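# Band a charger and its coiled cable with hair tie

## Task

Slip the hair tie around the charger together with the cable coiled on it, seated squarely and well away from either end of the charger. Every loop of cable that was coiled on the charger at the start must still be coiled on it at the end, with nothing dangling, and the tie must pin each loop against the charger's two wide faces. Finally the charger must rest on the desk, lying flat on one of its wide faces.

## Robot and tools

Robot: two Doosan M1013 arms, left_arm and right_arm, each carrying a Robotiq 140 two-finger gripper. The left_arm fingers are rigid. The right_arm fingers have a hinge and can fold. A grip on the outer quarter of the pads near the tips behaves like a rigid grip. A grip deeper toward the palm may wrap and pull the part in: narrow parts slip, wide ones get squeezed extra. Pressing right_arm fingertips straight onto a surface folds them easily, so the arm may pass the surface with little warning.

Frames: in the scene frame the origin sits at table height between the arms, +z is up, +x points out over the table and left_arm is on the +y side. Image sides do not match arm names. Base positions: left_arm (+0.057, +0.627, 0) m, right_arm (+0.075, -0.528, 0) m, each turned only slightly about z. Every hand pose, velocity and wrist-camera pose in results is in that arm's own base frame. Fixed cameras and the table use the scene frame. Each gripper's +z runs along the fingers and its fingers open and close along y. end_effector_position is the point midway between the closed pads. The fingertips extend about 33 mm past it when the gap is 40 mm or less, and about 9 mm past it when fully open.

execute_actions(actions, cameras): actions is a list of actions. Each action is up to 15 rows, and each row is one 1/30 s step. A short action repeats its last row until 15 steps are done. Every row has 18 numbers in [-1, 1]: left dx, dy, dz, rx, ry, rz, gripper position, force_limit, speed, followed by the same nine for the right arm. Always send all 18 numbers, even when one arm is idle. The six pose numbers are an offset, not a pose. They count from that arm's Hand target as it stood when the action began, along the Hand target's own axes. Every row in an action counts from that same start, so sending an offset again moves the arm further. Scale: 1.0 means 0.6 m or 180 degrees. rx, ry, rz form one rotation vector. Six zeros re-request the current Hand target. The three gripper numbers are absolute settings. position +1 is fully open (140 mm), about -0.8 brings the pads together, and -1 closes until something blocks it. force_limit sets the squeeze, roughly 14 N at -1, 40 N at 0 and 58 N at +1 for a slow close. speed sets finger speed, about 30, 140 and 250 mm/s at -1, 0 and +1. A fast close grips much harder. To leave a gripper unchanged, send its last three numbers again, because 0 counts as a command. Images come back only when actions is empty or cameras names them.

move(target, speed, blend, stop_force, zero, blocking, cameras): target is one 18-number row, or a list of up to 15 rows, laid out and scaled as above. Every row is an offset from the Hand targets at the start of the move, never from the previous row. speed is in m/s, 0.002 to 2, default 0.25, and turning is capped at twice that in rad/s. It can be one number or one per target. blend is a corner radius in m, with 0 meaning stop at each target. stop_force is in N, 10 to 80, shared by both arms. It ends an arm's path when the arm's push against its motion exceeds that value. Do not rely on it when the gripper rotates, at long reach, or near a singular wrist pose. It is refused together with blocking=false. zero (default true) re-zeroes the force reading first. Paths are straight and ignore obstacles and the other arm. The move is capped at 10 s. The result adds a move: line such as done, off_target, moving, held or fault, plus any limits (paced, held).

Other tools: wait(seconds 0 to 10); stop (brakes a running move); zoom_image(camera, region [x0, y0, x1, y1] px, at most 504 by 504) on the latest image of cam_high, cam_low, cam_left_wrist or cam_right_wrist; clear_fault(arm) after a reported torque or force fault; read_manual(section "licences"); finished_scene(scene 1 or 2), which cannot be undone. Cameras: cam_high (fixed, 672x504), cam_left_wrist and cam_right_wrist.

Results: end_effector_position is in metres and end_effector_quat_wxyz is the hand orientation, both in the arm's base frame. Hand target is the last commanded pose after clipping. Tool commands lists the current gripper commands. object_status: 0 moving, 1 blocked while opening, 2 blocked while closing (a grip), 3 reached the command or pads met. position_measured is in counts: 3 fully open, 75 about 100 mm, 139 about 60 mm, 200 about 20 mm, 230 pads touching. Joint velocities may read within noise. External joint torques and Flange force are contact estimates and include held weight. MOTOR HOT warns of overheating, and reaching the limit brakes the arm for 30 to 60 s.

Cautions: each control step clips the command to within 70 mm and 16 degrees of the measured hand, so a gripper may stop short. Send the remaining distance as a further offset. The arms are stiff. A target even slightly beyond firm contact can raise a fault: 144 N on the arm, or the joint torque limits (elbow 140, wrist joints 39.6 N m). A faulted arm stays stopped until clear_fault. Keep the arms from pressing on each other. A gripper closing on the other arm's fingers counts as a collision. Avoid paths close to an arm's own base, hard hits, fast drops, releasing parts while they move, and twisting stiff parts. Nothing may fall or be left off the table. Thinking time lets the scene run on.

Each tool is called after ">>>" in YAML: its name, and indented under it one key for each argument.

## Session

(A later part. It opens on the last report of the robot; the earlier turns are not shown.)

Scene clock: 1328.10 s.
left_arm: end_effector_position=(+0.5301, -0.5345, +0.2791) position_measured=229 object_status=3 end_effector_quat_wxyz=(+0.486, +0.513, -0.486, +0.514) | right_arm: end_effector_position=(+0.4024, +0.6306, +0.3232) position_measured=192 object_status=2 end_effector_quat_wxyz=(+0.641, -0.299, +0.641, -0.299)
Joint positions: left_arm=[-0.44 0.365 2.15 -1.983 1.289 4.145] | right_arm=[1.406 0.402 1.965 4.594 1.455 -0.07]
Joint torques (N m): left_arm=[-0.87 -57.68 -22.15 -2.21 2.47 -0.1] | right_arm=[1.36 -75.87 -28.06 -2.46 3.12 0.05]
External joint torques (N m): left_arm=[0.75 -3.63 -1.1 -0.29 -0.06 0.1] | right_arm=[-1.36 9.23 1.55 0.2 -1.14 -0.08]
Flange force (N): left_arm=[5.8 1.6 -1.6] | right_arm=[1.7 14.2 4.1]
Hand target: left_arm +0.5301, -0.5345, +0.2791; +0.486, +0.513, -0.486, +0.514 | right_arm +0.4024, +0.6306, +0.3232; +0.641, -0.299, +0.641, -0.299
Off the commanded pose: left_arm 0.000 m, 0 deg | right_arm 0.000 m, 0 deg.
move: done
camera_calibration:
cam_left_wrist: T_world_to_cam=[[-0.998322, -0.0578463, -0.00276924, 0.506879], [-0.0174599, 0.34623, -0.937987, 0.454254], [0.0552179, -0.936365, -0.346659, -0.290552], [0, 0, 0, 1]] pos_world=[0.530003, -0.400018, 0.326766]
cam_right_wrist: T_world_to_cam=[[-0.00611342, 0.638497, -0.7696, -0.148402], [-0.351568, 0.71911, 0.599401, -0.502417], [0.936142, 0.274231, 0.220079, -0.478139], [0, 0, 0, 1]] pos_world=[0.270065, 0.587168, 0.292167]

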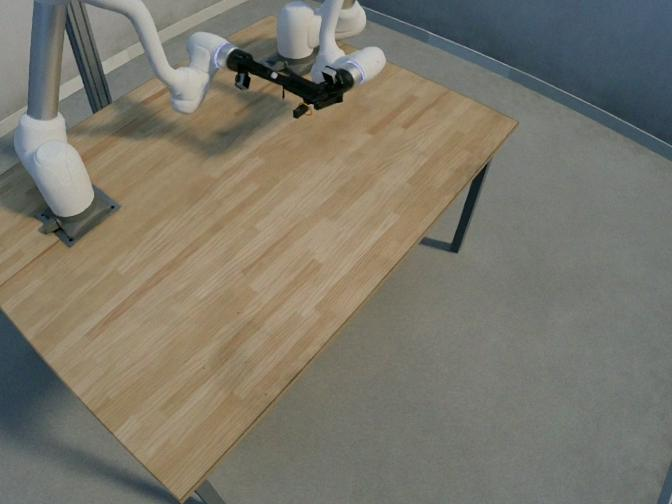

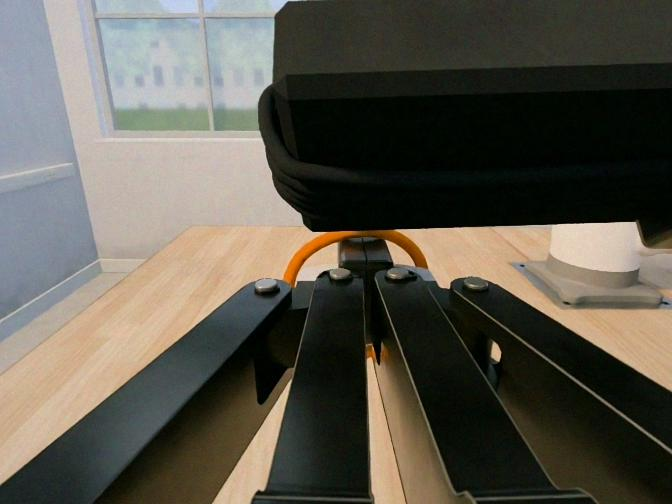

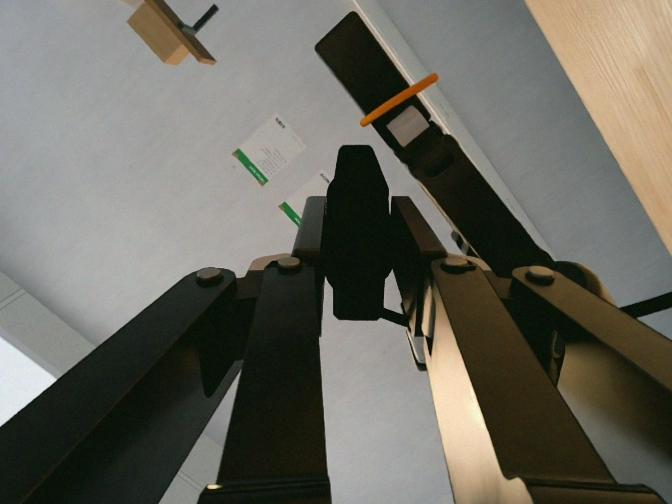

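>>> move:
  target: [0,0,0,0,0,0,-0.8,0,-1,0.0054,0.0063,0,0,0,0,-1,0.1,-1]
  speed: 0.03

>>> move:
  target: [0,0,-0.05,0,0,0,-0.8,0,-1,0,0,0,0,0,0,-1,0.1,-1]
  speed: 0.03
  cameras: ["cam_left_wrist","cam_right_wrist"]

>>> zoom_image:
  camera: "cam_right_wrist"
  region: [240, 0, 520, 250]

>>> zoom_image:
  camera: "cam_left_wrist"
  region: [230, 160, 500, 430]

Scene clock: 1338.67 s.
left_arm: end_effector_position=(+0.5301, -0.5345, +0.2791) position_measured=229 object_status=3 end_effector_quat_wxyz=(+0.486, +0.513, -0.486, +0.514) | right_arm: end_effector_position=(+0.4024, +0.6305, +0.3182) position_measured=192 object_status=2 end_effector_quat_wxyz=(+0.641, -0.299, +0.641, -0.299)
Joint positions: left_arm=[-0.44 0.365 2.15 -1.983 1.289 4.145] | right_arm=[1.406 0.408 1.968 4.593 1.456 -0.061]
Joint torques (N m): left_arm=[-0.9 -57.87 -22.24 -2.19 2.44 -0.06] | right_arm=[2.17 -76.83 -27.86 -2.38 3.19 0.05]
External joint torques (N m): left_arm=[0.9 -3.25 -1.08 -0.32 -0.03 0.06] | right_arm=[-2.35 10.16 1.78 0.14 -1.2 -0.08]
Flange force (N): left_arm=[5.3 1.1 -1.7] | right_arm=[2.3 15.4 5.8]
Hand target: left_arm +0.5301, -0.5345, +0.2791; +0.486, +0.513, -0.486, +0.514 | right_arm +0.4024, +0.6305, +0.3182; +0.641, -0.299, +0.641, -0.299
Off the commanded pose: left_arm 0.000 m, 0 deg | right_arm 0.000 m, 0 deg.
move: done

Scene clock: 1339.93 s.
left_arm: end_effector_position=(+0.5285, -0.5046, +0.2791) position_measured=229 object_status=3 end_effector_quat_wxyz=(+0.486, +0.513, -0.486, +0.514) | right_arm: end_effector_position=(+0.4024, +0.6305, +0.3182) position_measured=192 object_status=2 end_effector_quat_wxyz=(+0.641, -0.299, +0.641, -0.299)
Joint positions: left_arm=[-0.39 0.352 2.172 -1.942 1.319 4.143] | right_arm=[1.406 0.408 1.968 4.593 1.456 -0.061]
Joint torques (N m): left_arm=[-0.69 -56.19 -21.67 -2.16 2.44 -0.1] | right_arm=[1.59 -76.66 -27.46 -2.46 3.08 0.02]
External joint torques (N m): left_arm=[0.73 -3.13 -1.13 -0.25 -0.04 0.1] | right_arm=[-1.61 9.72 1.29 0.23 -1.08 -0.05]
Flange force (N): left_arm=[5.2 1.0 -1.4] | right_arm=[1.3 15.3 4.5]
Hand target: left_arm +0.5285, -0.5046, +0.2791; +0.486, +0.513, -0.486, +0.514 | right_arm +0.4024, +0.6305, +0.3182; +0.641, -0.299, +0.641, -0.299
Off the commanded pose: left_arm 0.000 m, 0 deg | right_arm 0.000 m, 0 deg.
move: done
camera_calibration:
cam_left_wrist: T_world_to_cam=[[-0.998322, -0.0578463, -0.00276924, 0.506911], [-0.0174599, 0.34623, -0.937987, 0.443778], [0.0552179, -0.936365, -0.346659, -0.262495], [0, 0, 0, 1]] pos_world=[0.528303, -0.370118, 0.326666]
cam_right_wrist: T_world_to_cam=[[-0.00605374, 0.638516, -0.769585, -0.152217], [-0.351501, 0.719129, 0.599417, -0.499383], [0.936168, 0.274138, 0.220085, -0.476966], [0, 0, 0, 1]] pos_world=[0.270065, 0.587068, 0.287168]
Images, in order (width x height): cam_left_wrist 672x504, cam_right_wrist 672x504.

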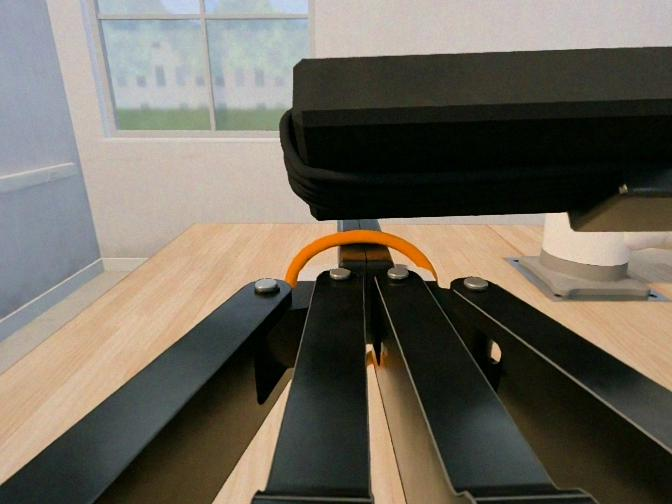

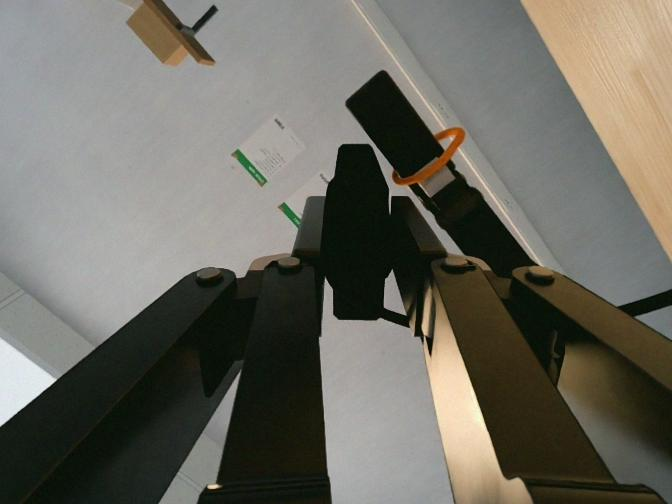

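Scaled by 1.800.

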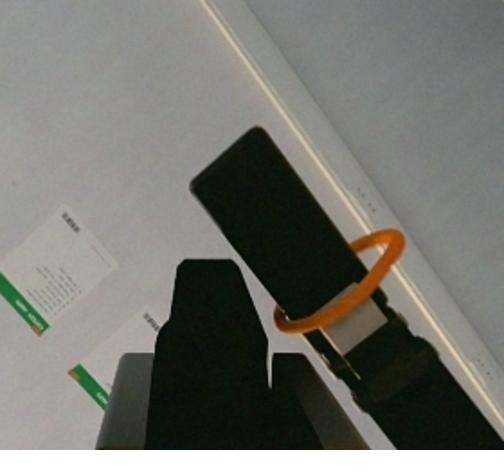

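Scaled by 1.867.

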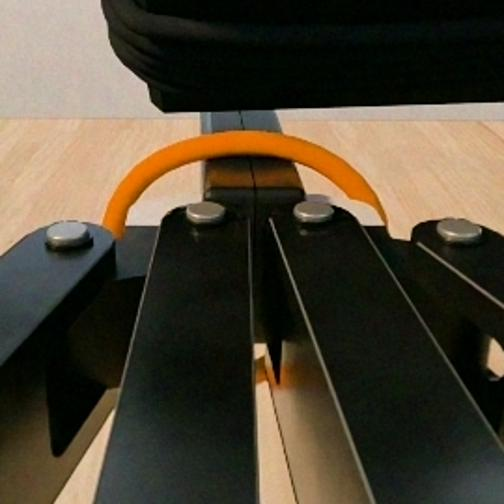

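>>> move:
  target: [0,0,0.06,0,0,0,-0.8,0,-1,-0.02,-0.024,0,0,0,0,-1,0.1,-1]
  speed: 0.06

>>> move:
  target: [0,0,0,0,0,0,-0.8,0,-1,0.0222,0.0264,0,0,0,0,-1,0.1,-1]
  speed: 0.02
  stop_force: 10
  cameras: ["cam_left_wrist","cam_right_wrist"]

>>> zoom_image:
  camera: "cam_right_wrist"
  region: [240, 0, 520, 250]

>>> zoom_image:
  camera: "cam_left_wrist"
  region: [230, 160, 500, 430]

Scene clock: 1350.87 s.
left_arm: end_effector_position=(+0.5304, -0.5405, +0.2791) position_measured=229 object_status=3 end_effector_quat_wxyz=(+0.486, +0.513, -0.486, +0.514) | right_arm: end_effector_position=(+0.4024, +0.6305, +0.3370) position_measured=192 object_status=2 end_effector_quat_wxyz=(+0.641, -0.299, +0.641, -0.299)
Joint positions: left_arm=[-0.449 0.368 2.145 -1.991 1.283 4.146] | right_arm=[1.406 0.385 1.958 4.597 1.452 -0.094]
Joint torques (N m): left_arm=[-1.07 -58.12 -22.22 -2.22 2.46 -0.06] | right_arm=[1.55 -75.82 -28.98 -2.51 3.03 0.01]
External joint torques (N m): left_arm=[1.17 -3.45 -1.18 -0.31 -0.06 0.06] | right_arm=[-1.77 10.16 1.85 0.21 -1.1 -0.05]
Flange force (N): left_arm=[5.6 0.8 -2.1] | right_arm=[1.9 15.5 4.8]
Hand target: left_arm +0.5304, -0.5405, +0.2791; +0.486, +0.513, -0.486, +0.514 | right_arm +0.4024, +0.6305, +0.3370; +0.641, -0.299, +0.641, -0.299
Off the commanded pose: left_arm 0.000 m, 0 deg | right_arm 0.000 m, 0 deg.
move: done

Scene clock: 1352.50 s.
left_arm: end_effector_position=(+0.5304, -0.5405, +0.2791) position_measured=229 object_status=3 end_effector_quat_wxyz=(+0.486, +0.513, -0.486, +0.514) | right_arm: end_effector_position=(+0.4024, +0.6304, +0.3163) position_measured=192 object_status=2 end_effector_quat_wxyz=(+0.641, -0.299, +0.641, -0.299)
Joint positions: left_arm=[-0.449 0.368 2.145 -1.991 1.283 4.146] | right_arm=[1.406 0.41 1.969 4.593 1.456 -0.057]
Joint torques (N m): left_arm=[-1.08 -58.5 -22.25 -2.21 2.44 -0.14] | right_arm=[1.19 -76.76 -28.03 -2.44 3.17 0.01]
External joint torques (N m): left_arm=[0.95 -3.09 -1.3 -0.33 -0.03 0.14] | right_arm=[-1.26 9.41 1.78 0.19 -1.15 -0.05]
Flange force (N): left_arm=[4.9 0.5 -1.5] | right_arm=[2.3 14.3 3.9]
Hand target: left_arm +0.5304, -0.5405, +0.2791; +0.486, +0.513, -0.486, +0.514 | right_arm +0.4024, +0.6305, +0.3163; +0.641, -0.299, +0.641, -0.299
Off the commanded pose: left_arm 0.000 m, 0 deg | right_arm 0.000 m, 0 deg.
move: done
camera_calibration:
cam_left_wrist: T_world_to_cam=[[-0.998322, -0.0578463, -0.00276924, 0.506831], [-0.0174599, 0.34623, -0.937987, 0.456336], [0.0552179, -0.936365, -0.346659, -0.296187], [0, 0, 0, 1]] pos_world=[0.530303, -0.406018, 0.326766]
cam_right_wrist: T_world_to_cam=[[-0.00605413, 0.638516, -0.769585, -0.153693], [-0.351467, 0.719138, 0.599426, -0.498129], [0.936181, 0.274113, 0.220064, -0.476481], [0, 0, 0, 1]] pos_world=[0.270065, 0.586968, 0.285167]
Images, in order (width x height): cam_left_wrist 672x504, cam_right_wrist 672x504.

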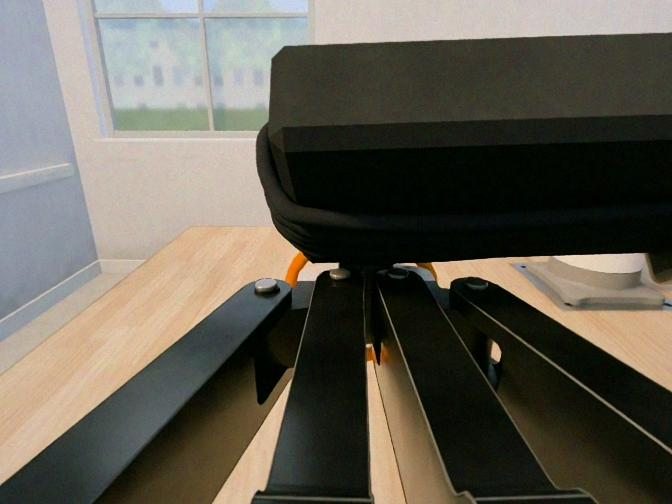

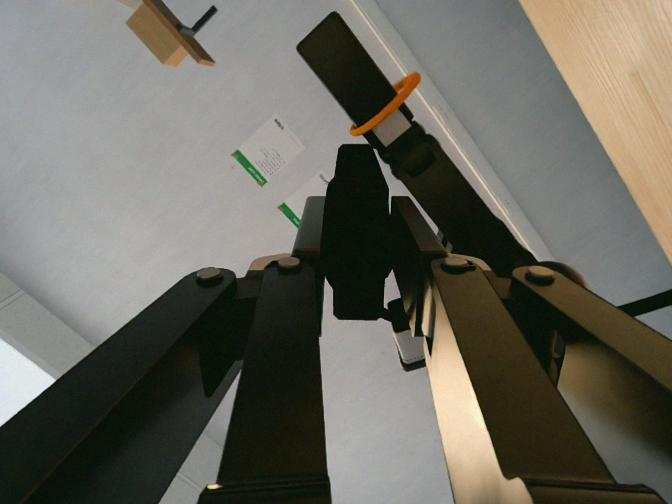

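Scaled by 1.800.

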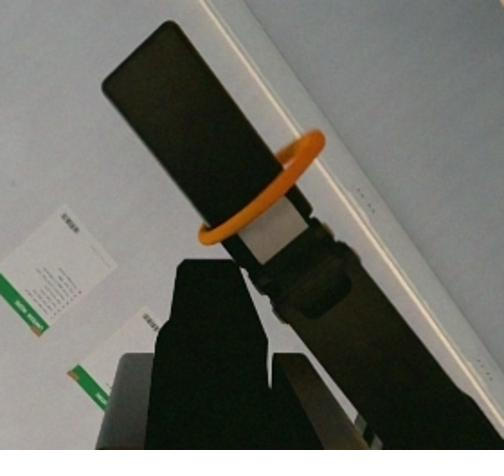

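Scaled by 1.867.

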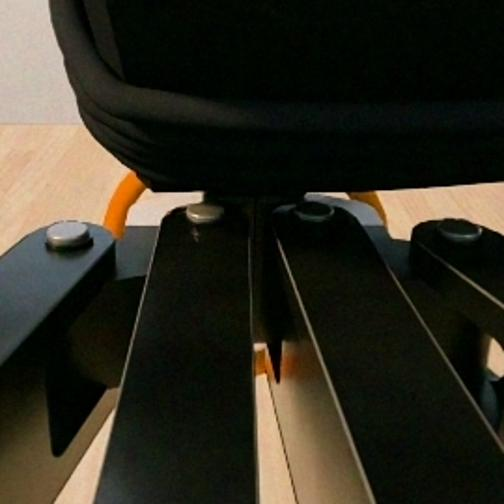

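Now push.

>>> move:
  target: [0,0,-0.03,0,0,0,-0.8,0,-1,0,0,0,0,0,0,-1,0.1,-1]
  speed: 0.02
  stop_force: 12
  cameras: ["cam_left_wrist","cam_right_wrist"]

>>> zoom_image:
  camera: "cam_right_wrist"
  region: [240, 0, 520, 250]

>>> move:
  target: [0,0,-0.03,0,0,0,-0.8,0,-1,0,0,0,0,0,0,-1,0.1,-1]
  speed: 0.02
  stop_force: 12
  cameras: ["cam_left_wrist","cam_right_wrist"]

>>> zoom_image:
  camera: "cam_right_wrist"
  region: [240, 0, 520, 250]

Scene clock: 1363.20 s.
left_arm: end_effector_position=(+0.5294, -0.5225, +0.2791) position_measured=229 object_status=3 end_effector_quat_wxyz=(+0.486, +0.513, -0.486, +0.514) | right_arm: end_effector_position=(+0.4024, +0.6305, +0.3163) position_measured=192 object_status=2 end_effector_quat_wxyz=(+0.641, -0.299, +0.641, -0.299)
Joint positions: left_arm=[-0.42 0.36 2.159 -1.967 1.301 4.144] | right_arm=[1.406 0.41 1.969 4.593 1.456 -0.057]
Joint torques (N m): left_arm=[-0.76 -59.24 -22.64 -2.45 3.41 -0.08] | right_arm=[-0.07 -74.62 -25.77 -1.16 2.64 -0.04]
External joint torques (N m): left_arm=[0.64 -1.08 -0.4 -0.02 -1.01 0.08] | right_arm=[-0.14 7.82 -0.23 -1.07 -0.64 0.01]
Flange force (N): left_arm=[2.5 0.2 -0.2] | right_arm=[-0.9 13.6 3.2]
Hand target: left_arm +0.5294, -0.5225, +0.2791; +0.486, +0.513, -0.486, +0.514 | right_arm +0.4024, +0.6305, +0.3163; +0.641, -0.299, +0.641, -0.299
Off the commanded pose: left_arm 0.000 m, 0 deg | right_arm 0.000 m, 0 deg.
move: done
camera_calibration:
cam_left_wrist: T_world_to_cam=[[-0.998322, -0.0578463, -0.00276924, 0.506874], [-0.0174599, 0.34623, -0.937987, 0.449993], [0.0552179, -0.936365, -0.346659, -0.279311], [0, 0, 0, 1]] pos_world=[0.529303, -0.388018, 0.326666]
cam_right_wrist: T_world_to_cam=[[-0.00605374, 0.638516, -0.769585, -0.153693], [-0.351501, 0.719129, 0.599417, -0.498112], [0.936168, 0.274138, 0.220085, -0.476498], [0, 0, 0, 1]] pos_world=[0.270065, 0.586968, 0.285168]
Images, in order (width x height): cam_left_wrist 672x504, cam_right_wrist 672x504.

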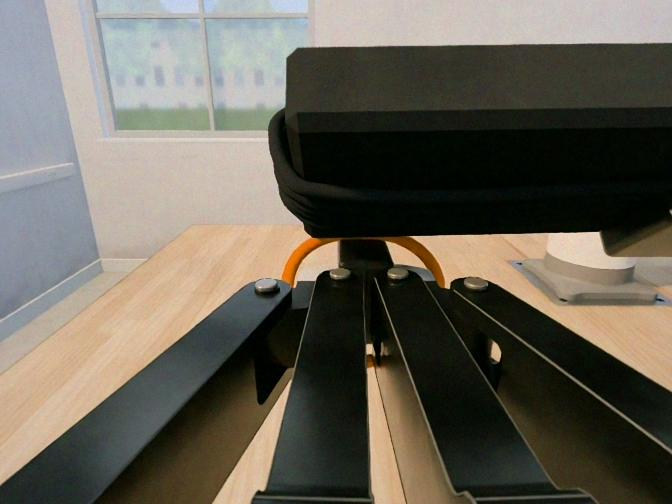

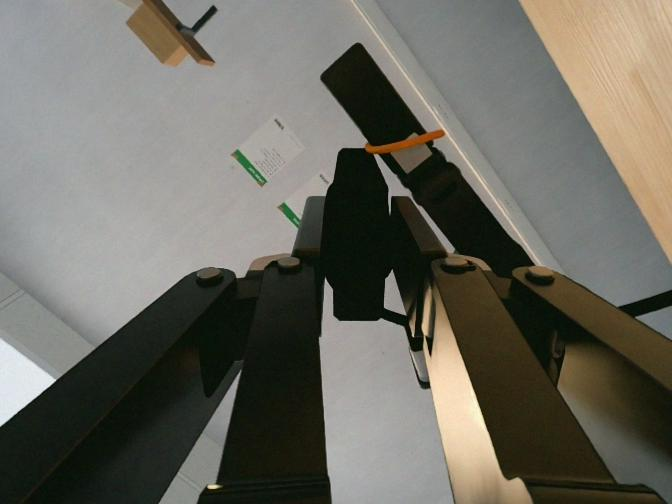

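Scaled by 1.800.

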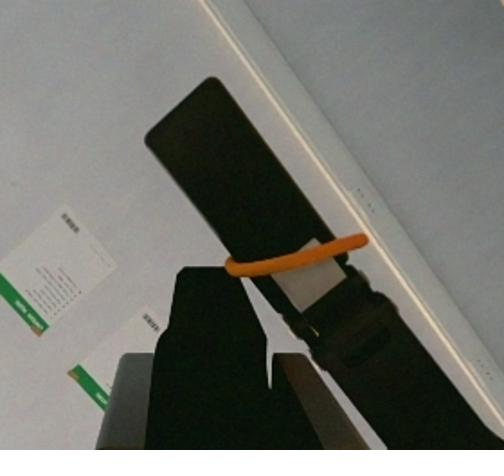

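Scene clock: 1364.73 s.
left_arm: end_effector_position=(+0.5285, -0.5046, +0.2791) position_measured=229 object_status=3 end_effector_quat_wxyz=(+0.486, +0.513, -0.486, +0.514) | right_arm: end_effector_position=(+0.4024, +0.6305, +0.3163) position_measured=192 object_status=2 end_effector_quat_wxyz=(+0.641, -0.299, +0.641, -0.299)
Joint positions: left_arm=[-0.39 0.352 2.172 -1.942 1.319 4.143] | right_arm=[1.406 0.41 1.969 4.593 1.456 -0.057]
Joint torques (N m): left_arm=[-0.92 -56.18 -21.65 -2.11 2.44 -0.09] | right_arm=[1.92 -76.99 -27.72 -2.39 3.15 -0.03]
External joint torques (N m): left_arm=[0.86 -2.98 -1.15 -0.31 -0.05 0.09] | right_arm=[-1.82 9.77 1.67 0.17 -1.14 0]
Flange force (N): left_arm=[5.0 0.8 -1.4] | right_arm=[2.2 15.0 4.8]
Hand target: left_arm +0.5285, -0.5046, +0.2791; +0.486, +0.513, -0.486, +0.514 | right_arm +0.4024, +0.6305, +0.3163; +0.641, -0.299, +0.641, -0.299
Off the commanded pose: left_arm 0.000 m, 0 deg | right_arm 0.000 m, 0 deg.
move: done
camera_calibration:
cam_left_wrist: T_world_to_cam=[[-0.998322, -0.0578463, -0.00276924, 0.506911], [-0.0174599, 0.34623, -0.937987, 0.443778], [0.0552179, -0.936365, -0.346659, -0.262495], [0, 0, 0, 1]] pos_world=[0.528303, -0.370118, 0.326666]
cam_right_wrist: T_world_to_cam=[[-0.00605374, 0.638516, -0.769585, -0.153693], [-0.351501, 0.719129, 0.599417, -0.498112], [0.936168, 0.274138, 0.220085, -0.476498], [0, 0, 0, 1]] pos_world=[0.270065, 0.586968, 0.285168]
Images, in order (width x height): cam_left_wrist 672x504, cam_right_wrist 672x504.

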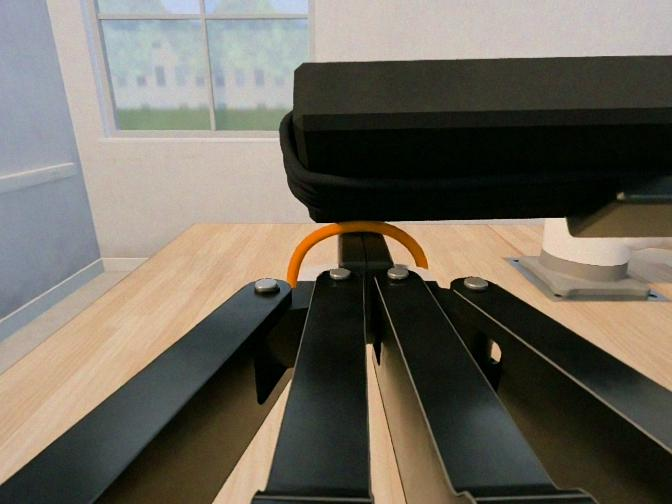

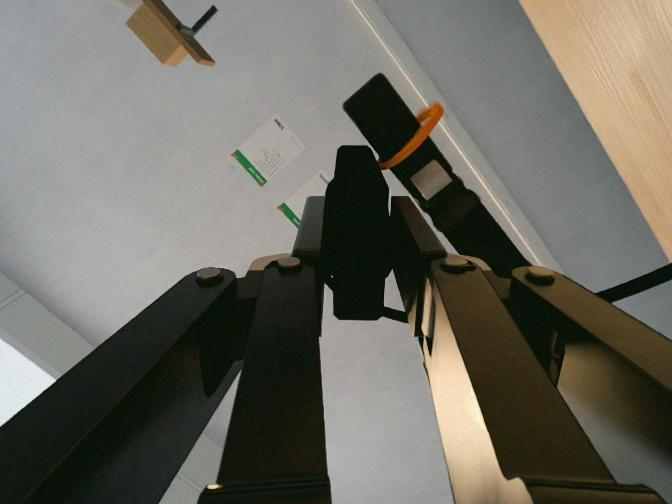

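Scaled by 1.800.

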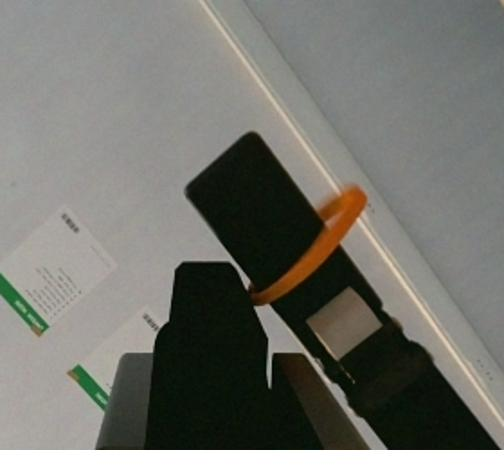

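>>> move:
  target: [0,0,0,0,0,0,-0.8,0,-1,-0.02,-0.024,0,0,0,0,-1,0.1,-1]
  speed: 0.06

>>> move:
  target: [0,0,0.04,0,0,0,-0.8,0,-1,0,0,0,0,0,0,-1,0.1,-1]
  speed: 0.06

>>> move:
  target: [0,0,0,0,0,0,-0.8,0,-1,0.0216,0.0258,0,0,0,0,-1,0.1,-1]
  speed: 0.02
  stop_force: 10

>>> move:
  target: [0,0,-0.06,0,0,0,-0.8,0,-1,0,0,0,0,0,0,-1,0.1,-1]
  speed: 0.02
  stop_force: 12
  cameras: ["cam_left_wrist","cam_right_wrist"]

>>> zoom_image:
  camera: "cam_right_wrist"
  region: [240, 0, 520, 250]

Scene clock: 1373.90 s.
left_arm: end_effector_position=(+0.5285, -0.5046, +0.2791) position_measured=229 object_status=3 end_effector_quat_wxyz=(+0.486, +0.513, -0.486, +0.514) | right_arm: end_effector_position=(+0.4024, +0.6304, +0.3350) position_measured=192 object_status=2 end_effector_quat_wxyz=(+0.641, -0.299, +0.641, -0.299)
Joint positions: left_arm=[-0.39 0.352 2.172 -1.942 1.319 4.143] | right_arm=[1.406 0.387 1.959 4.597 1.452 -0.091]
Joint torques (N m): left_arm=[-0.89 -56.21 -21.67 -2.13 2.44 -0.08] | right_arm=[1.96 -75.21 -28.72 -2.5 3.05 0.03]
External joint torques (N m): left_arm=[0.81 -3.02 -1.05 -0.29 -0.05 0.08] | right_arm=[-2.17 9.6 1.64 0.21 -1.11 -0.06]
Flange force (N): left_arm=[5.0 1.0 -1.4] | right_arm=[1.7 14.6 5.4]
Hand target: left_arm +0.5285, -0.5046, +0.2791; +0.486, +0.513, -0.486, +0.514 | right_arm +0.4024, +0.6304, +0.3350; +0.641, -0.299, +0.641, -0.299
Off the commanded pose: left_arm 0.000 m, 0 deg | right_arm 0.000 m, 0 deg.
move: done

Scene clock: 1374.63 s.
left_arm: end_effector_position=(+0.5298, -0.5285, +0.2791) position_measured=229 object_status=3 end_effector_quat_wxyz=(+0.486, +0.513, -0.486, +0.514) | right_arm: end_effector_position=(+0.4024, +0.6304, +0.3350) position_measured=192 object_status=2 end_effector_quat_wxyz=(+0.641, -0.299, +0.641, -0.299)
Joint positions: left_arm=[-0.43 0.362 2.154 -1.975 1.295 4.145] | right_arm=[1.406 0.387 1.959 4.597 1.452 -0.091]
Joint torques (N m): left_arm=[-1.23 -57.5 -21.97 -2.19 2.44 -0.13] | right_arm=[1.53 -75.6 -28.78 -2.59 3.04 0.02]
External joint torques (N m): left_arm=[1.16 -3.33 -1.15 -0.29 -0.04 0.13] | right_arm=[-1.72 9.76 1.56 0.28 -1.1 -0.06]
Flange force (N): left_arm=[5.4 0.8 -2.1] | right_arm=[1.4 15.0 4.6]
Hand target: left_arm +0.5298, -0.5285, +0.2791; +0.486, +0.513, -0.486, +0.514 | right_arm +0.4024, +0.6304, +0.3350; +0.641, -0.299, +0.641, -0.299
Off the commanded pose: left_arm 0.000 m, 0 deg | right_arm 0.000 m, 0 deg.
move: done

Scene clock: 1376.23 s.
left_arm: end_effector_position=(+0.5298, -0.5285, +0.2791) position_measured=229 object_status=3 end_effector_quat_wxyz=(+0.486, +0.513, -0.486, +0.514) | right_arm: end_effector_position=(+0.4024, +0.6304, +0.3148) position_measured=192 object_status=2 end_effector_quat_wxyz=(+0.641, -0.299, +0.641, -0.299)
Joint positions: left_arm=[-0.43 0.362 2.154 -1.975 1.295 4.145] | right_arm=[1.406 0.412 1.97 4.593 1.456 -0.055]
Joint torques (N m): left_arm=[-1.08 -57.43 -22.07 -2.16 2.43 -0.09] | right_arm=[2.28 -76.64 -27.6 -2.46 3.16 -0.06]
External joint torques (N m): left_arm=[1.11 -3.31 -1.07 -0.32 -0.04 0.09] | right_arm=[-2.22 9.57 1.65 0.24 -1.16 0.02]
Flange force (N): left_arm=[5.3 1.0 -2.0] | right_arm=[2.4 14.6 5.4]
Hand target: left_arm +0.5298, -0.5285, +0.2791; +0.486, +0.513, -0.486, +0.514 | right_arm +0.4024, +0.6304, +0.3148; +0.641, -0.299, +0.641, -0.299
Off the commanded pose: left_arm 0.000 m, 0 deg | right_arm 0.000 m, 0 deg.
move: done

Scene clock: 1378.67 s.
left_arm: end_effector_position=(+0.5278, -0.4926, +0.2791) position_measured=229 object_status=3 end_effector_quat_wxyz=(+0.486, +0.513, -0.486, +0.514) | right_arm: end_effector_position=(+0.4024, +0.6304, +0.3148) position_measured=192 object_status=2 end_effector_quat_wxyz=(+0.641, -0.299, +0.641, -0.299)
Joint positions: left_arm=[-0.37 0.347 2.18 -1.926 1.331 4.142] | right_arm=[1.406 0.412 1.97 4.593 1.456 -0.055]
Joint torques (N m): left_arm=[-0.94 -55.49 -21.36 -2.08 2.45 -0.14] | right_arm=[1.25 -76.67 -27.49 -2.48 3.15 0]
External joint torques (N m): left_arm=[1.21 -3.15 -1.2 -0.29 -0.07 0.14] | right_arm=[-1.37 9.21 1.45 0.25 -1.13 -0.03]
Flange force (N): left_arm=[5.2 0.7 -2.0] | right_arm=[1.8 14.3 4.0]
Hand target: left_arm +0.5278, -0.4926, +0.2791; +0.486, +0.513, -0.486, +0.514 | right_arm +0.4024, +0.6304, +0.3148; +0.641, -0.299, +0.641, -0.299
Off the commanded pose: left_arm 0.000 m, 0 deg | right_arm 0.000 m, 0 deg.
move: done
camera_calibration:
cam_left_wrist: T_world_to_cam=[[-0.998322, -0.0578463, -0.00276924, 0.507006], [-0.0174599, 0.34623, -0.937987, 0.439613], [0.0552179, -0.936365, -0.346659, -0.251226], [0, 0, 0, 1]] pos_world=[0.527703, -0.358118, 0.326666]
cam_right_wrist: T_world_to_cam=[[-0.00605381, 0.638516, -0.769585, -0.15477], [-0.351501, 0.719128, 0.599418, -0.497273], [0.936168, 0.274138, 0.220085, -0.47619], [0, 0, 0, 1]] pos_world=[0.270065, 0.586968, 0.283768]
Images, in order (width x height): cam_left_wrist 672x504, cam_right_wrist 672x504.

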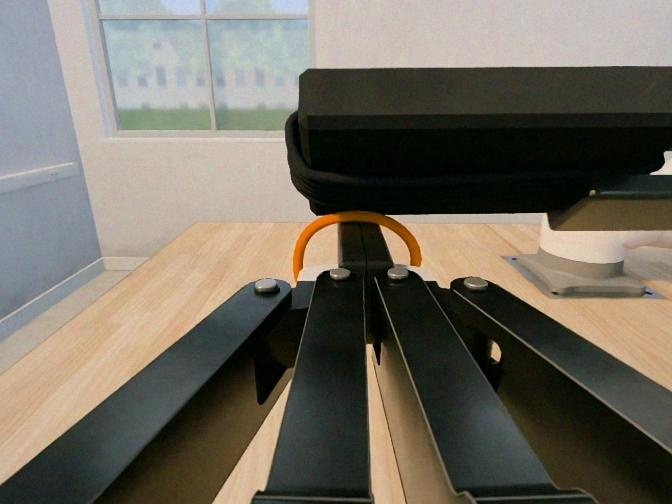

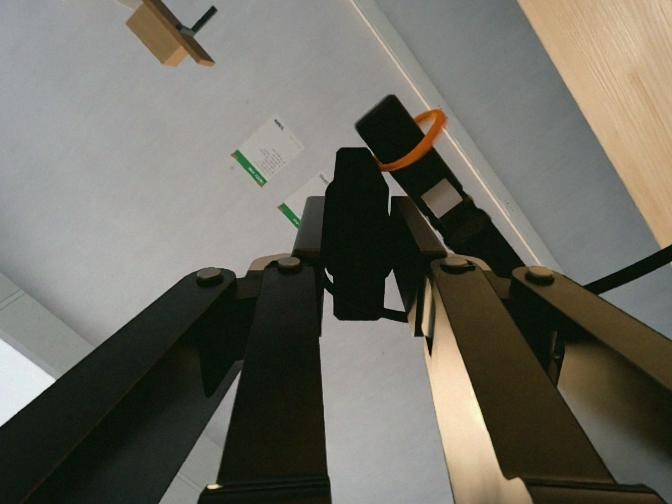

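Scaled by 1.800.

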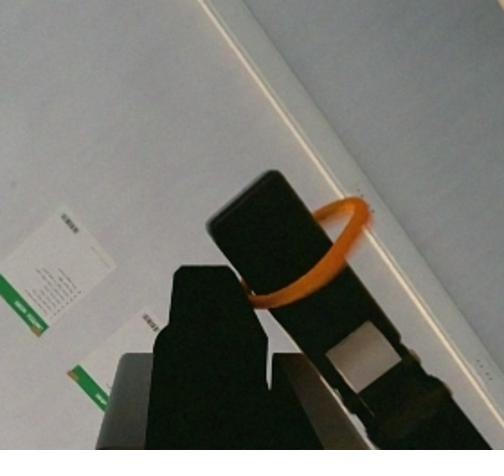

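>>> move:
  target: [0,0,-0.03,0,0,0,-0.8,0,-1,0,0,0,0,0,0,-1,0.1,-1]
  speed: 0.02
  stop_force: 12
  cameras: ["cam_right_wrist"]

>>> zoom_image:
  camera: "cam_right_wrist"
  region: [240, 0, 520, 250]

Scene clock: 1388.50 s.
left_arm: end_effector_position=(+0.5268, -0.4746, +0.2791) position_measured=229 object_status=3 end_effector_quat_wxyz=(+0.486, +0.513, -0.486, +0.514) | right_arm: end_effector_position=(+0.4024, +0.6304, +0.3148) position_measured=192 object_status=2 end_effector_quat_wxyz=(+0.641, -0.299, +0.641, -0.299)
Joint positions: left_arm=[-0.339 0.34 2.192 -1.9 1.349 4.14] | right_arm=[1.406 0.412 1.97 4.593 1.456 -0.055]
Joint torques (N m): left_arm=[-0.86 -54.4 -21.17 -2 2.44 -0.09] | right_arm=[1.08 -77.14 -27.82 -2.4 3.08 0.09]
External joint torques (N m): left_arm=[0.84 -3.26 -1.12 -0.32 -0.05 0.09] | right_arm=[-1.28 10.13 1.87 0.17 -1.07 -0.12]
Flange force (N): left_arm=[5.5 1.2 -1.5] | right_arm=[2.3 15.5 3.9]
Hand target: left_arm +0.5268, -0.4746, +0.2791; +0.486, +0.513, -0.486, +0.514 | right_arm +0.4024, +0.6304, +0.3148; +0.641, -0.299, +0.641, -0.299
Off the commanded pose: left_arm 0.000 m, 0 deg | right_arm 0.000 m, 0 deg.
move: done
camera_calibration:
cam_right_wrist: T_world_to_cam=[[-0.00605374, 0.638516, -0.769585, -0.15477], [-0.351501, 0.719129, 0.599417, -0.497273], [0.936168, 0.274138, 0.220085, -0.47619], [0, 0, 0, 1]] pos_world=[0.270065, 0.586968, 0.283768]
Images, in order (width x height): cam_right_wrist 672x504.

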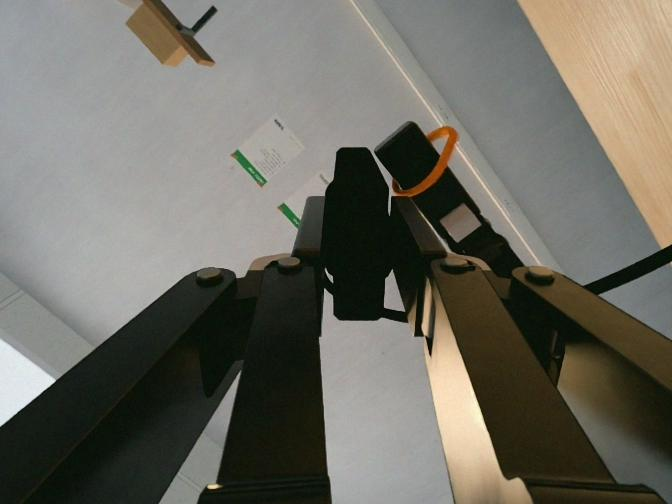

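Scaled by 1.800.

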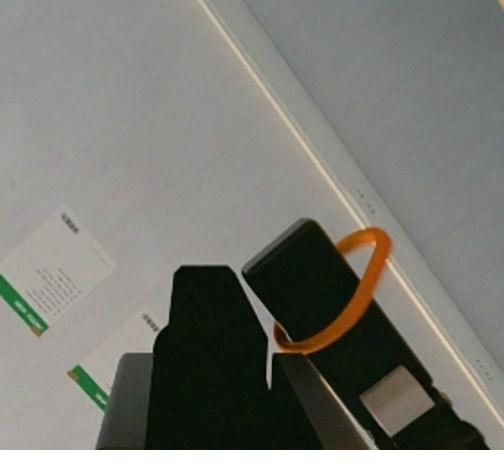

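>>> move:
  target: [0,0,0,0,0,0,-0.8,0,-1,-0.0429,-0.0511,0,0,0,0,-1,0.1,-1]
  speed: 0.1

>>> move:
  target: [0,0,0,0,0,0,-0.8,0,-1,0,0,-0.2,0,0,0,-1,0.1,-1]
  speed: 0.15

>>> move:
  target: [0,0,0,0,0,0,-0.8,0,-1,0.2147,0.0483,0.08,0,0,-0.222,-1,0.1,-1]
  speed: 0.2

>>> move:
  target: [0,0,0,0,0,0,-0.8,0,-1,0.4317,-0.015,0.245,0,-0.5,0,-1,0.1,-1]
  speed: 0.2

>>> move:
  target: [0,0,0,0,0,0,-0.8,0,-1,0.05,0,0.1,0,0,0,-1,0.1,-1]
  cameras: ["all"]

>>> zoom_image:
  camera: "cam_left_wrist"
  region: [230, 160, 500, 430]

Scene clock: 1402.30 s.
left_arm: end_effector_position=(+0.5268, -0.4746, +0.2791) position_measured=229 object_status=3 end_effector_quat_wxyz=(+0.486, +0.513, -0.486, +0.514) | right_arm: end_effector_position=(+0.4024, +0.6305, +0.3548) position_measured=192 object_status=2 end_effector_quat_wxyz=(+0.641, -0.299, +0.641, -0.299)
Joint positions: left_arm=[-0.339 0.34 2.192 -1.9 1.349 4.14] | right_arm=[1.406 0.363 1.947 4.601 1.448 -0.126]
Joint torques (N m): left_arm=[-1.06 -54.42 -21.17 -2.04 2.44 -0.1] | right_arm=[1.33 -74.68 -29.87 -2.66 2.89 0.1]
External joint torques (N m): left_arm=[0.99 -3.21 -1.06 -0.28 -0.05 0.1] | right_arm=[-1.28 9.91 1.43 0.29 -1.02 -0.14]
Flange force (N): left_arm=[5.4 1.2 -1.8] | right_arm=[0.4 15.3 4.0]
Hand target: left_arm +0.5268, -0.4746, +0.2791; +0.486, +0.513, -0.486, +0.514 | right_arm +0.4025, +0.6304, +0.3549; +0.641, -0.299, +0.641, -0.299
Off the commanded pose: left_arm 0.000 m, 0 deg | right_arm 0.000 m, 0 deg.
move: done

Scene clock: 1403.43 s.
left_arm: end_effector_position=(+0.5268, -0.4746, +0.2791) position_measured=229 object_status=3 end_effector_quat_wxyz=(+0.486, +0.513, -0.486, +0.514) | right_arm: end_effector_position=(+0.2825, +0.6304, +0.3550) position_measured=192 object_status=2 end_effector_quat_wxyz=(+0.641, -0.299, +0.641, -0.299)
Joint positions: left_arm=[-0.339 0.34 2.192 -1.9 1.349 4.14] | right_arm=[1.595 0.361 1.951 4.73 1.588 -0.132]
Joint torques (N m): left_arm=[-1.07 -54.45 -21.32 -2.02 2.44 -0.09] | right_arm=[1.75 -72.91 -29.22 -2.21 2.89 -0.01]
External joint torques (N m): left_arm=[1.38 -3.24 -0.85 -0.29 -0.06 0.09] | right_arm=[-1.74 9.52 1.66 0.25 -1.04 -0.03]
Flange force (N): left_arm=[5.4 1.3 -2.6] | right_arm=[0.9 15.1 3.0]
Hand target: left_arm +0.5268, -0.4746, +0.2791; +0.486, +0.513, -0.486, +0.514 | right_arm +0.2825, +0.6304, +0.3550; +0.641, -0.299, +0.641, -0.299
Off the commanded pose: left_arm 0.000 m, 0 deg | right_arm 0.000 m, 0 deg.
move: done

Scene clock: 1405.50 s.
left_arm: end_effector_position=(+0.5268, -0.4746, +0.2791) position_measured=229 object_status=3 end_effector_quat_wxyz=(+0.486, +0.513, -0.486, +0.514) | right_arm: end_effector_position=(+0.3304, +0.5503, +0.2500) position_measured=192 object_status=2 end_effector_quat_wxyz=(+0.500, -0.500, +0.500, -0.500)
Joint positions: left_arm=[-0.339 0.34 2.192 -1.9 1.349 4.14] | right_arm=[1.512 0.411 2.161 4.663 1.538 -0.569]
Joint torques (N m): left_arm=[-1.09 -54.41 -21.25 -2.04 2.44 -0.1] | right_arm=[1.49 -68.51 -20.48 -1.66 3.65 0.08]
External joint torques (N m): left_arm=[0.83 -3.02 -1.06 -0.29 -0.05 0.1] | right_arm=[-1.3 8.49 1.57 0.08 -1.33 -0.13]
Flange force (N): left_arm=[5.1 1.1 -1.4] | right_arm=[-5.9 14.0 3.5]
Hand target: left_arm +0.5268, -0.4746, +0.2791; +0.486, +0.513, -0.486, +0.514 | right_arm +0.3304, +0.5503, +0.2500; +0.500, -0.500, +0.500, -0.500
Off the commanded pose: left_arm 0.000 m, 0 deg | right_arm 0.000 m, 0 deg.
move: done

Scene clock: 1409.80 s.
left_arm: end_effector_position=(+0.5268, -0.4746, +0.2791) position_measured=229 object_status=3 end_effector_quat_wxyz=(+0.486, +0.513, -0.486, +0.514) | right_arm: end_effector_position=(+0.4775, +0.2914, +0.2587) position_measured=192 object_status=2 end_effector_quat_wxyz=(+0.707, -0.707, +0.000, +0.001)
Joint positions: left_arm=[-0.339 0.34 2.192 -1.9 1.349 4.14] | right_arm=[-0.158 0.321 2.291 1.434 1.651 0.526]
Joint torques (N m): left_arm=[-1.04 -54.22 -21.14 -2.04 2.43 -0.1] | right_arm=[1.96 -65.07 -25.12 2.79 3.68 0.02]
External joint torques (N m): left_arm=[1.05 -3.38 -1.12 -0.28 -0.05 0.09] | right_arm=[-1.9 8.53 0.77 -1.12 -1.31 -0.06]
Flange force (N): left_arm=[5.7 1.2 -1.9] | right_arm=[6.9 16.8 -5.3]
Hand target: left_arm +0.5268, -0.4746, +0.2791; +0.486, +0.513, -0.486, +0.514 | right_arm +0.4775, +0.2914, +0.2587; +0.707, -0.707, +0.000, +0.001
Off the commanded pose: left_arm 0.000 m, 0 deg | right_arm 0.000 m, 0 deg.
move: done

Scene clock: 1410.57 s.
left_arm: end_effector_position=(+0.5268, -0.4746, +0.2791) position_measured=229 object_status=3 end_effector_quat_wxyz=(+0.486, +0.513, -0.486, +0.514) | right_arm: end_effector_position=(+0.5075, +0.3513, +0.2587) position_measured=192 object_status=2 end_effector_quat_wxyz=(+0.707, -0.707, +0.000, +0.001)
Joint positions: left_arm=[-0.339 0.34 2.192 -1.9 1.349 4.14] | right_arm=[-0.031 0.352 2.238 1.544 1.588 0.553]
Joint torques (N m): left_arm=[-0.97 -54.48 -21.26 -2.04 2.45 -0.12] | right_arm=[1.18 -68.9 -26.58 2.6 3.61 0.06]
External joint torques (N m): left_arm=[0.67 -2.91 -1 -0.28 -0.06 0.12] | right_arm=[-1.23 8.23 1.14 -1.09 -1.27 -0.11]
Flange force (N): left_arm=[4.9 1.2 -1.2] | right_arm=[6.5 15.2 -2.7]
Hand target: left_arm +0.5268, -0.4746, +0.2791; +0.486, +0.513, -0.486, +0.514 | right_arm +0.5075, +0.3514, +0.2587; +0.707, -0.707, +0.000, +0.001
Off the commanded pose: left_arm 0.000 m, 0 deg | right_arm 0.000 m, 0 deg.
move: done
camera_calibration:
cam_left_wrist: T_world_to_cam=[[-0.998322, -0.0578463, -0.00276924, 0.507049], [-0.0174599, 0.34623, -0.937987, 0.433363], [0.0552179, -0.936365, -0.346659, -0.234316], [0, 0, 0, 1]] pos_world=[0.526703, -0.340118, 0.326666]
cam_right_wrist: T_world_to_cam=[[0.00421183, -0.00458699, -0.999981, 0.26119], [-0.935929, -0.35218, -0.00232658, 0.602704], [-0.352162, 0.935921, -0.00577642, -0.00599997], [0, 0, 0, 1]] pos_world=[0.560875, 0.219074, 0.262552]

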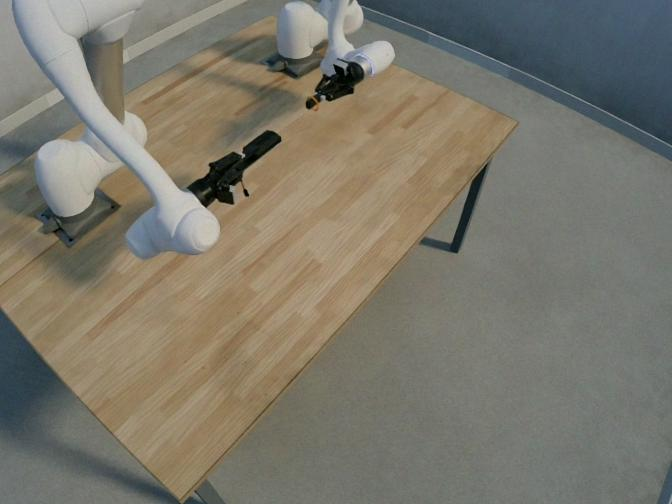

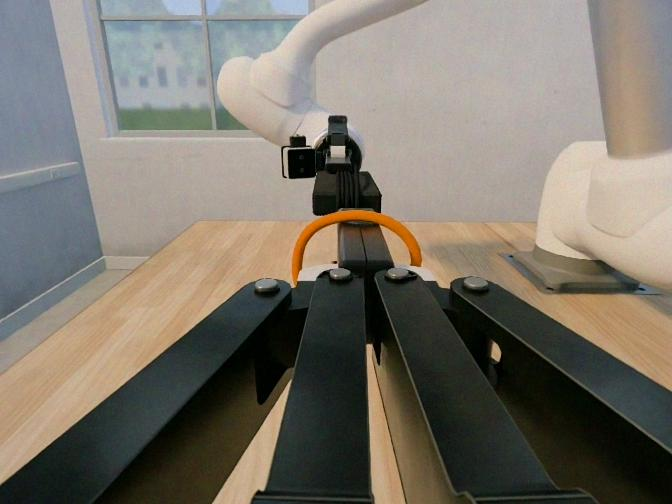

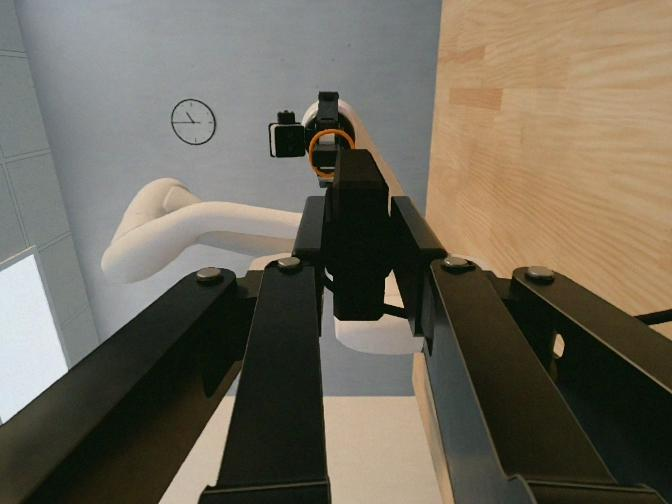

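Scaled by 1.867.

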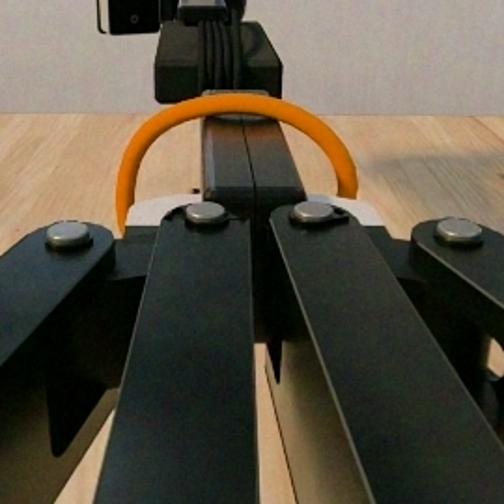

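>>> move:
  target: [0,0,0,0,0,0,-0.26,0,-1,0,0,0,0,0,0,-1,0.1,-1]

>>> move:
  target: [0,0,0,0,0,0,0.02,0,-1,0,0,0,0,0,0,-1,0.1,-1]

>>> move:
  target: [-0.0398,0,0.21,0,0,0,0.02,0,-1,0,0,0,0,0,0,-1,0.1,-1]
  speed: 0.12
  cameras: ["cam_left_wrist","cam_right_wrist"]

>>> zoom_image:
  camera: "cam_left_wrist"
  region: [220, 120, 500, 400]

>>> zoom_image:
  camera: "cam_right_wrist"
  region: [230, 50, 480, 300]

Scene clock: 1421.43 s.
left_arm: end_effector_position=(+0.5268, -0.4746, +0.2791) position_measured=162 object_status=0 end_effector_quat_wxyz=(+0.486, +0.513, -0.486, +0.514) | right_arm: end_effector_position=(+0.5075, +0.3514, +0.2587) position_measured=192 object_status=2 end_effector_quat_wxyz=(+0.707, -0.707, +0.000, +0.001)
Joint positions: left_arm=[-0.339 0.34 2.192 -1.9 1.349 4.14] | right_arm=[-0.031 0.352 2.238 1.544 1.588 0.553]
Joint torques (N m): left_arm=[-0.94 -54.4 -21.22 -2.02 2.43 -0.11] | right_arm=[2.25 -69.13 -26.83 2.74 3.57 0.01]
External joint torques (N m): left_arm=[0.77 -3.17 -1.1 -0.31 -0.04 0.11] | right_arm=[-2.17 8.32 1.46 -1.24 -1.22 -0.06]
Flange force (N): left_arm=[5.3 1.2 -1.3] | right_arm=[6.0 15.3 -4.9]
Hand target: left_arm +0.5268, -0.4746, +0.2791; +0.486, +0.513, -0.486, +0.514 | right_arm +0.5075, +0.3514, +0.2587; +0.707, -0.707, +0.000, +0.001
Off the commanded pose: left_arm 0.000 m, 0 deg | right_arm 0.000 m, 0 deg.
move: done

Scene clock: 1422.43 s.
left_arm: end_effector_position=(+0.5268, -0.4746, +0.2791) position_measured=127 object_status=0 end_effector_quat_wxyz=(+0.486, +0.513, -0.486, +0.514) | right_arm: end_effector_position=(+0.5075, +0.3514, +0.2587) position_measured=192 object_status=2 end_effector_quat_wxyz=(+0.707, -0.707, +0.000, +0.001)
Joint positions: left_arm=[-0.339 0.34 2.192 -1.9 1.349 4.14] | right_arm=[-0.031 0.352 2.238 1.544 1.588 0.553]
Joint torques (N m): left_arm=[-1.04 -54.36 -21.26 -2.03 2.42 -0.08] | right_arm=[1.6 -69.31 -26.42 2.62 3.6 0.05]
External joint torques (N m): left_arm=[1.1 -3.25 -1.06 -0.28 -0.05 0.08] | right_arm=[-1.8 8.54 1 -1.09 -1.26 -0.1]
Flange force (N): left_arm=[5.5 1.1 -2.0] | right_arm=[7.1 15.6 -3.8]
Hand target: left_arm +0.5268, -0.4746, +0.2791; +0.486, +0.513, -0.486, +0.514 | right_arm +0.5075, +0.3514, +0.2587; +0.707, -0.707, +0.000, +0.001
Off the commanded pose: left_arm 0.000 m, 0 deg | right_arm 0.000 m, 0 deg.
move: done

Scene clock: 1423.80 s.
left_arm: end_effector_position=(+0.5338, -0.6004, +0.2553) position_measured=127 object_status=3 end_effector_quat_wxyz=(+0.486, +0.513, -0.486, +0.514) | right_arm: end_effector_position=(+0.5075, +0.3514, +0.2587) position_measured=192 object_status=2 end_effector_quat_wxyz=(+0.707, -0.707, +0.000, +0.001)
Joint positions: left_arm=[-0.54 0.436 2.1 -2.079 1.246 4.192] | right_arm=[-0.031 0.352 2.238 1.544 1.588 0.553]
Joint torques (N m): left_arm=[-0.96 -64.11 -22.09 -2.24 2.51 -0.1] | right_arm=[1.46 -69.53 -26.63 2.68 3.66 0]
External joint torques (N m): left_arm=[1.18 -3.58 -0.8 -0.32 -0.06 0.1] | right_arm=[-1.41 8.75 1.23 -1.18 -1.32 -0.05]
Flange force (N): left_arm=[5.5 1.3 -2.4] | right_arm=[7.0 16.0 -3.2]
Hand target: left_arm +0.5338, -0.6004, +0.2552; +0.486, +0.513, -0.486, +0.514 | right_arm +0.5075, +0.3514, +0.2587; +0.707, -0.707, +0.000, +0.001
Off the commanded pose: left_arm 0.000 m, 0 deg | right_arm 0.000 m, 0 deg.
move: done
camera_calibration:
cam_left_wrist: T_world_to_cam=[[-0.998322, -0.0578463, -0.00276924, 0.506695], [-0.0174599, 0.34623, -0.937987, 0.454717], [0.0552179, -0.936365, -0.346659, -0.360748], [0, 0, 0, 1]] pos_world=[0.533703, -0.465918, 0.302866]
cam_right_wrist: T_world_to_cam=[[0.00421232, -0.00458672, -0.999981, 0.26119], [-0.935897, -0.352267, -0.00232659, 0.602704], [-0.35225, 0.935888, -0.00577656, -0.00594387], [0, 0, 0, 1]] pos_world=[0.560875, 0.219074, 0.262552]
Images, in order (width x height): cam_left_wrist 672x504, cam_right_wrist 672x504.

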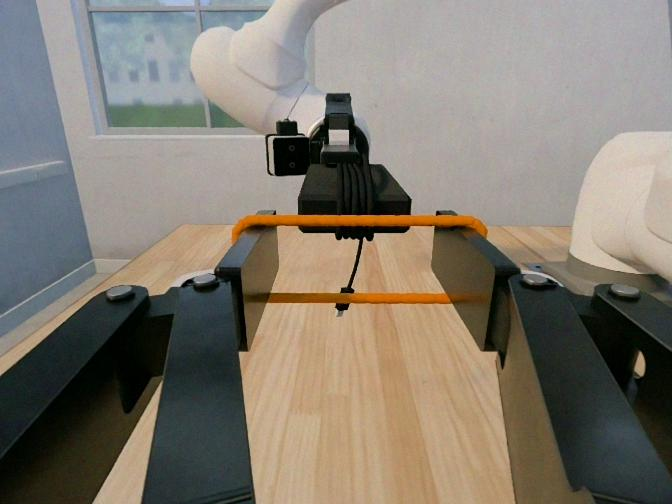

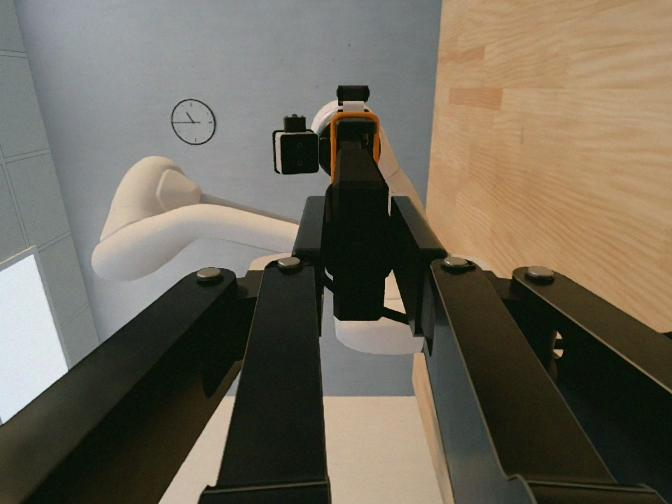

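Scaled by 1.800.

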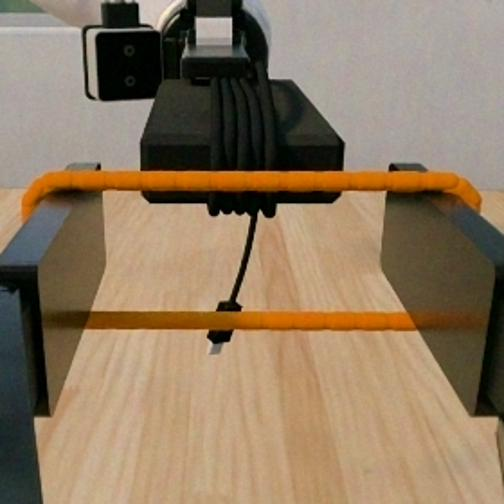

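Scaled by 2.016.

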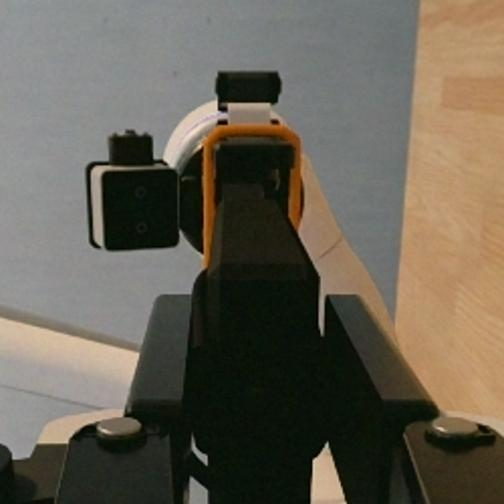

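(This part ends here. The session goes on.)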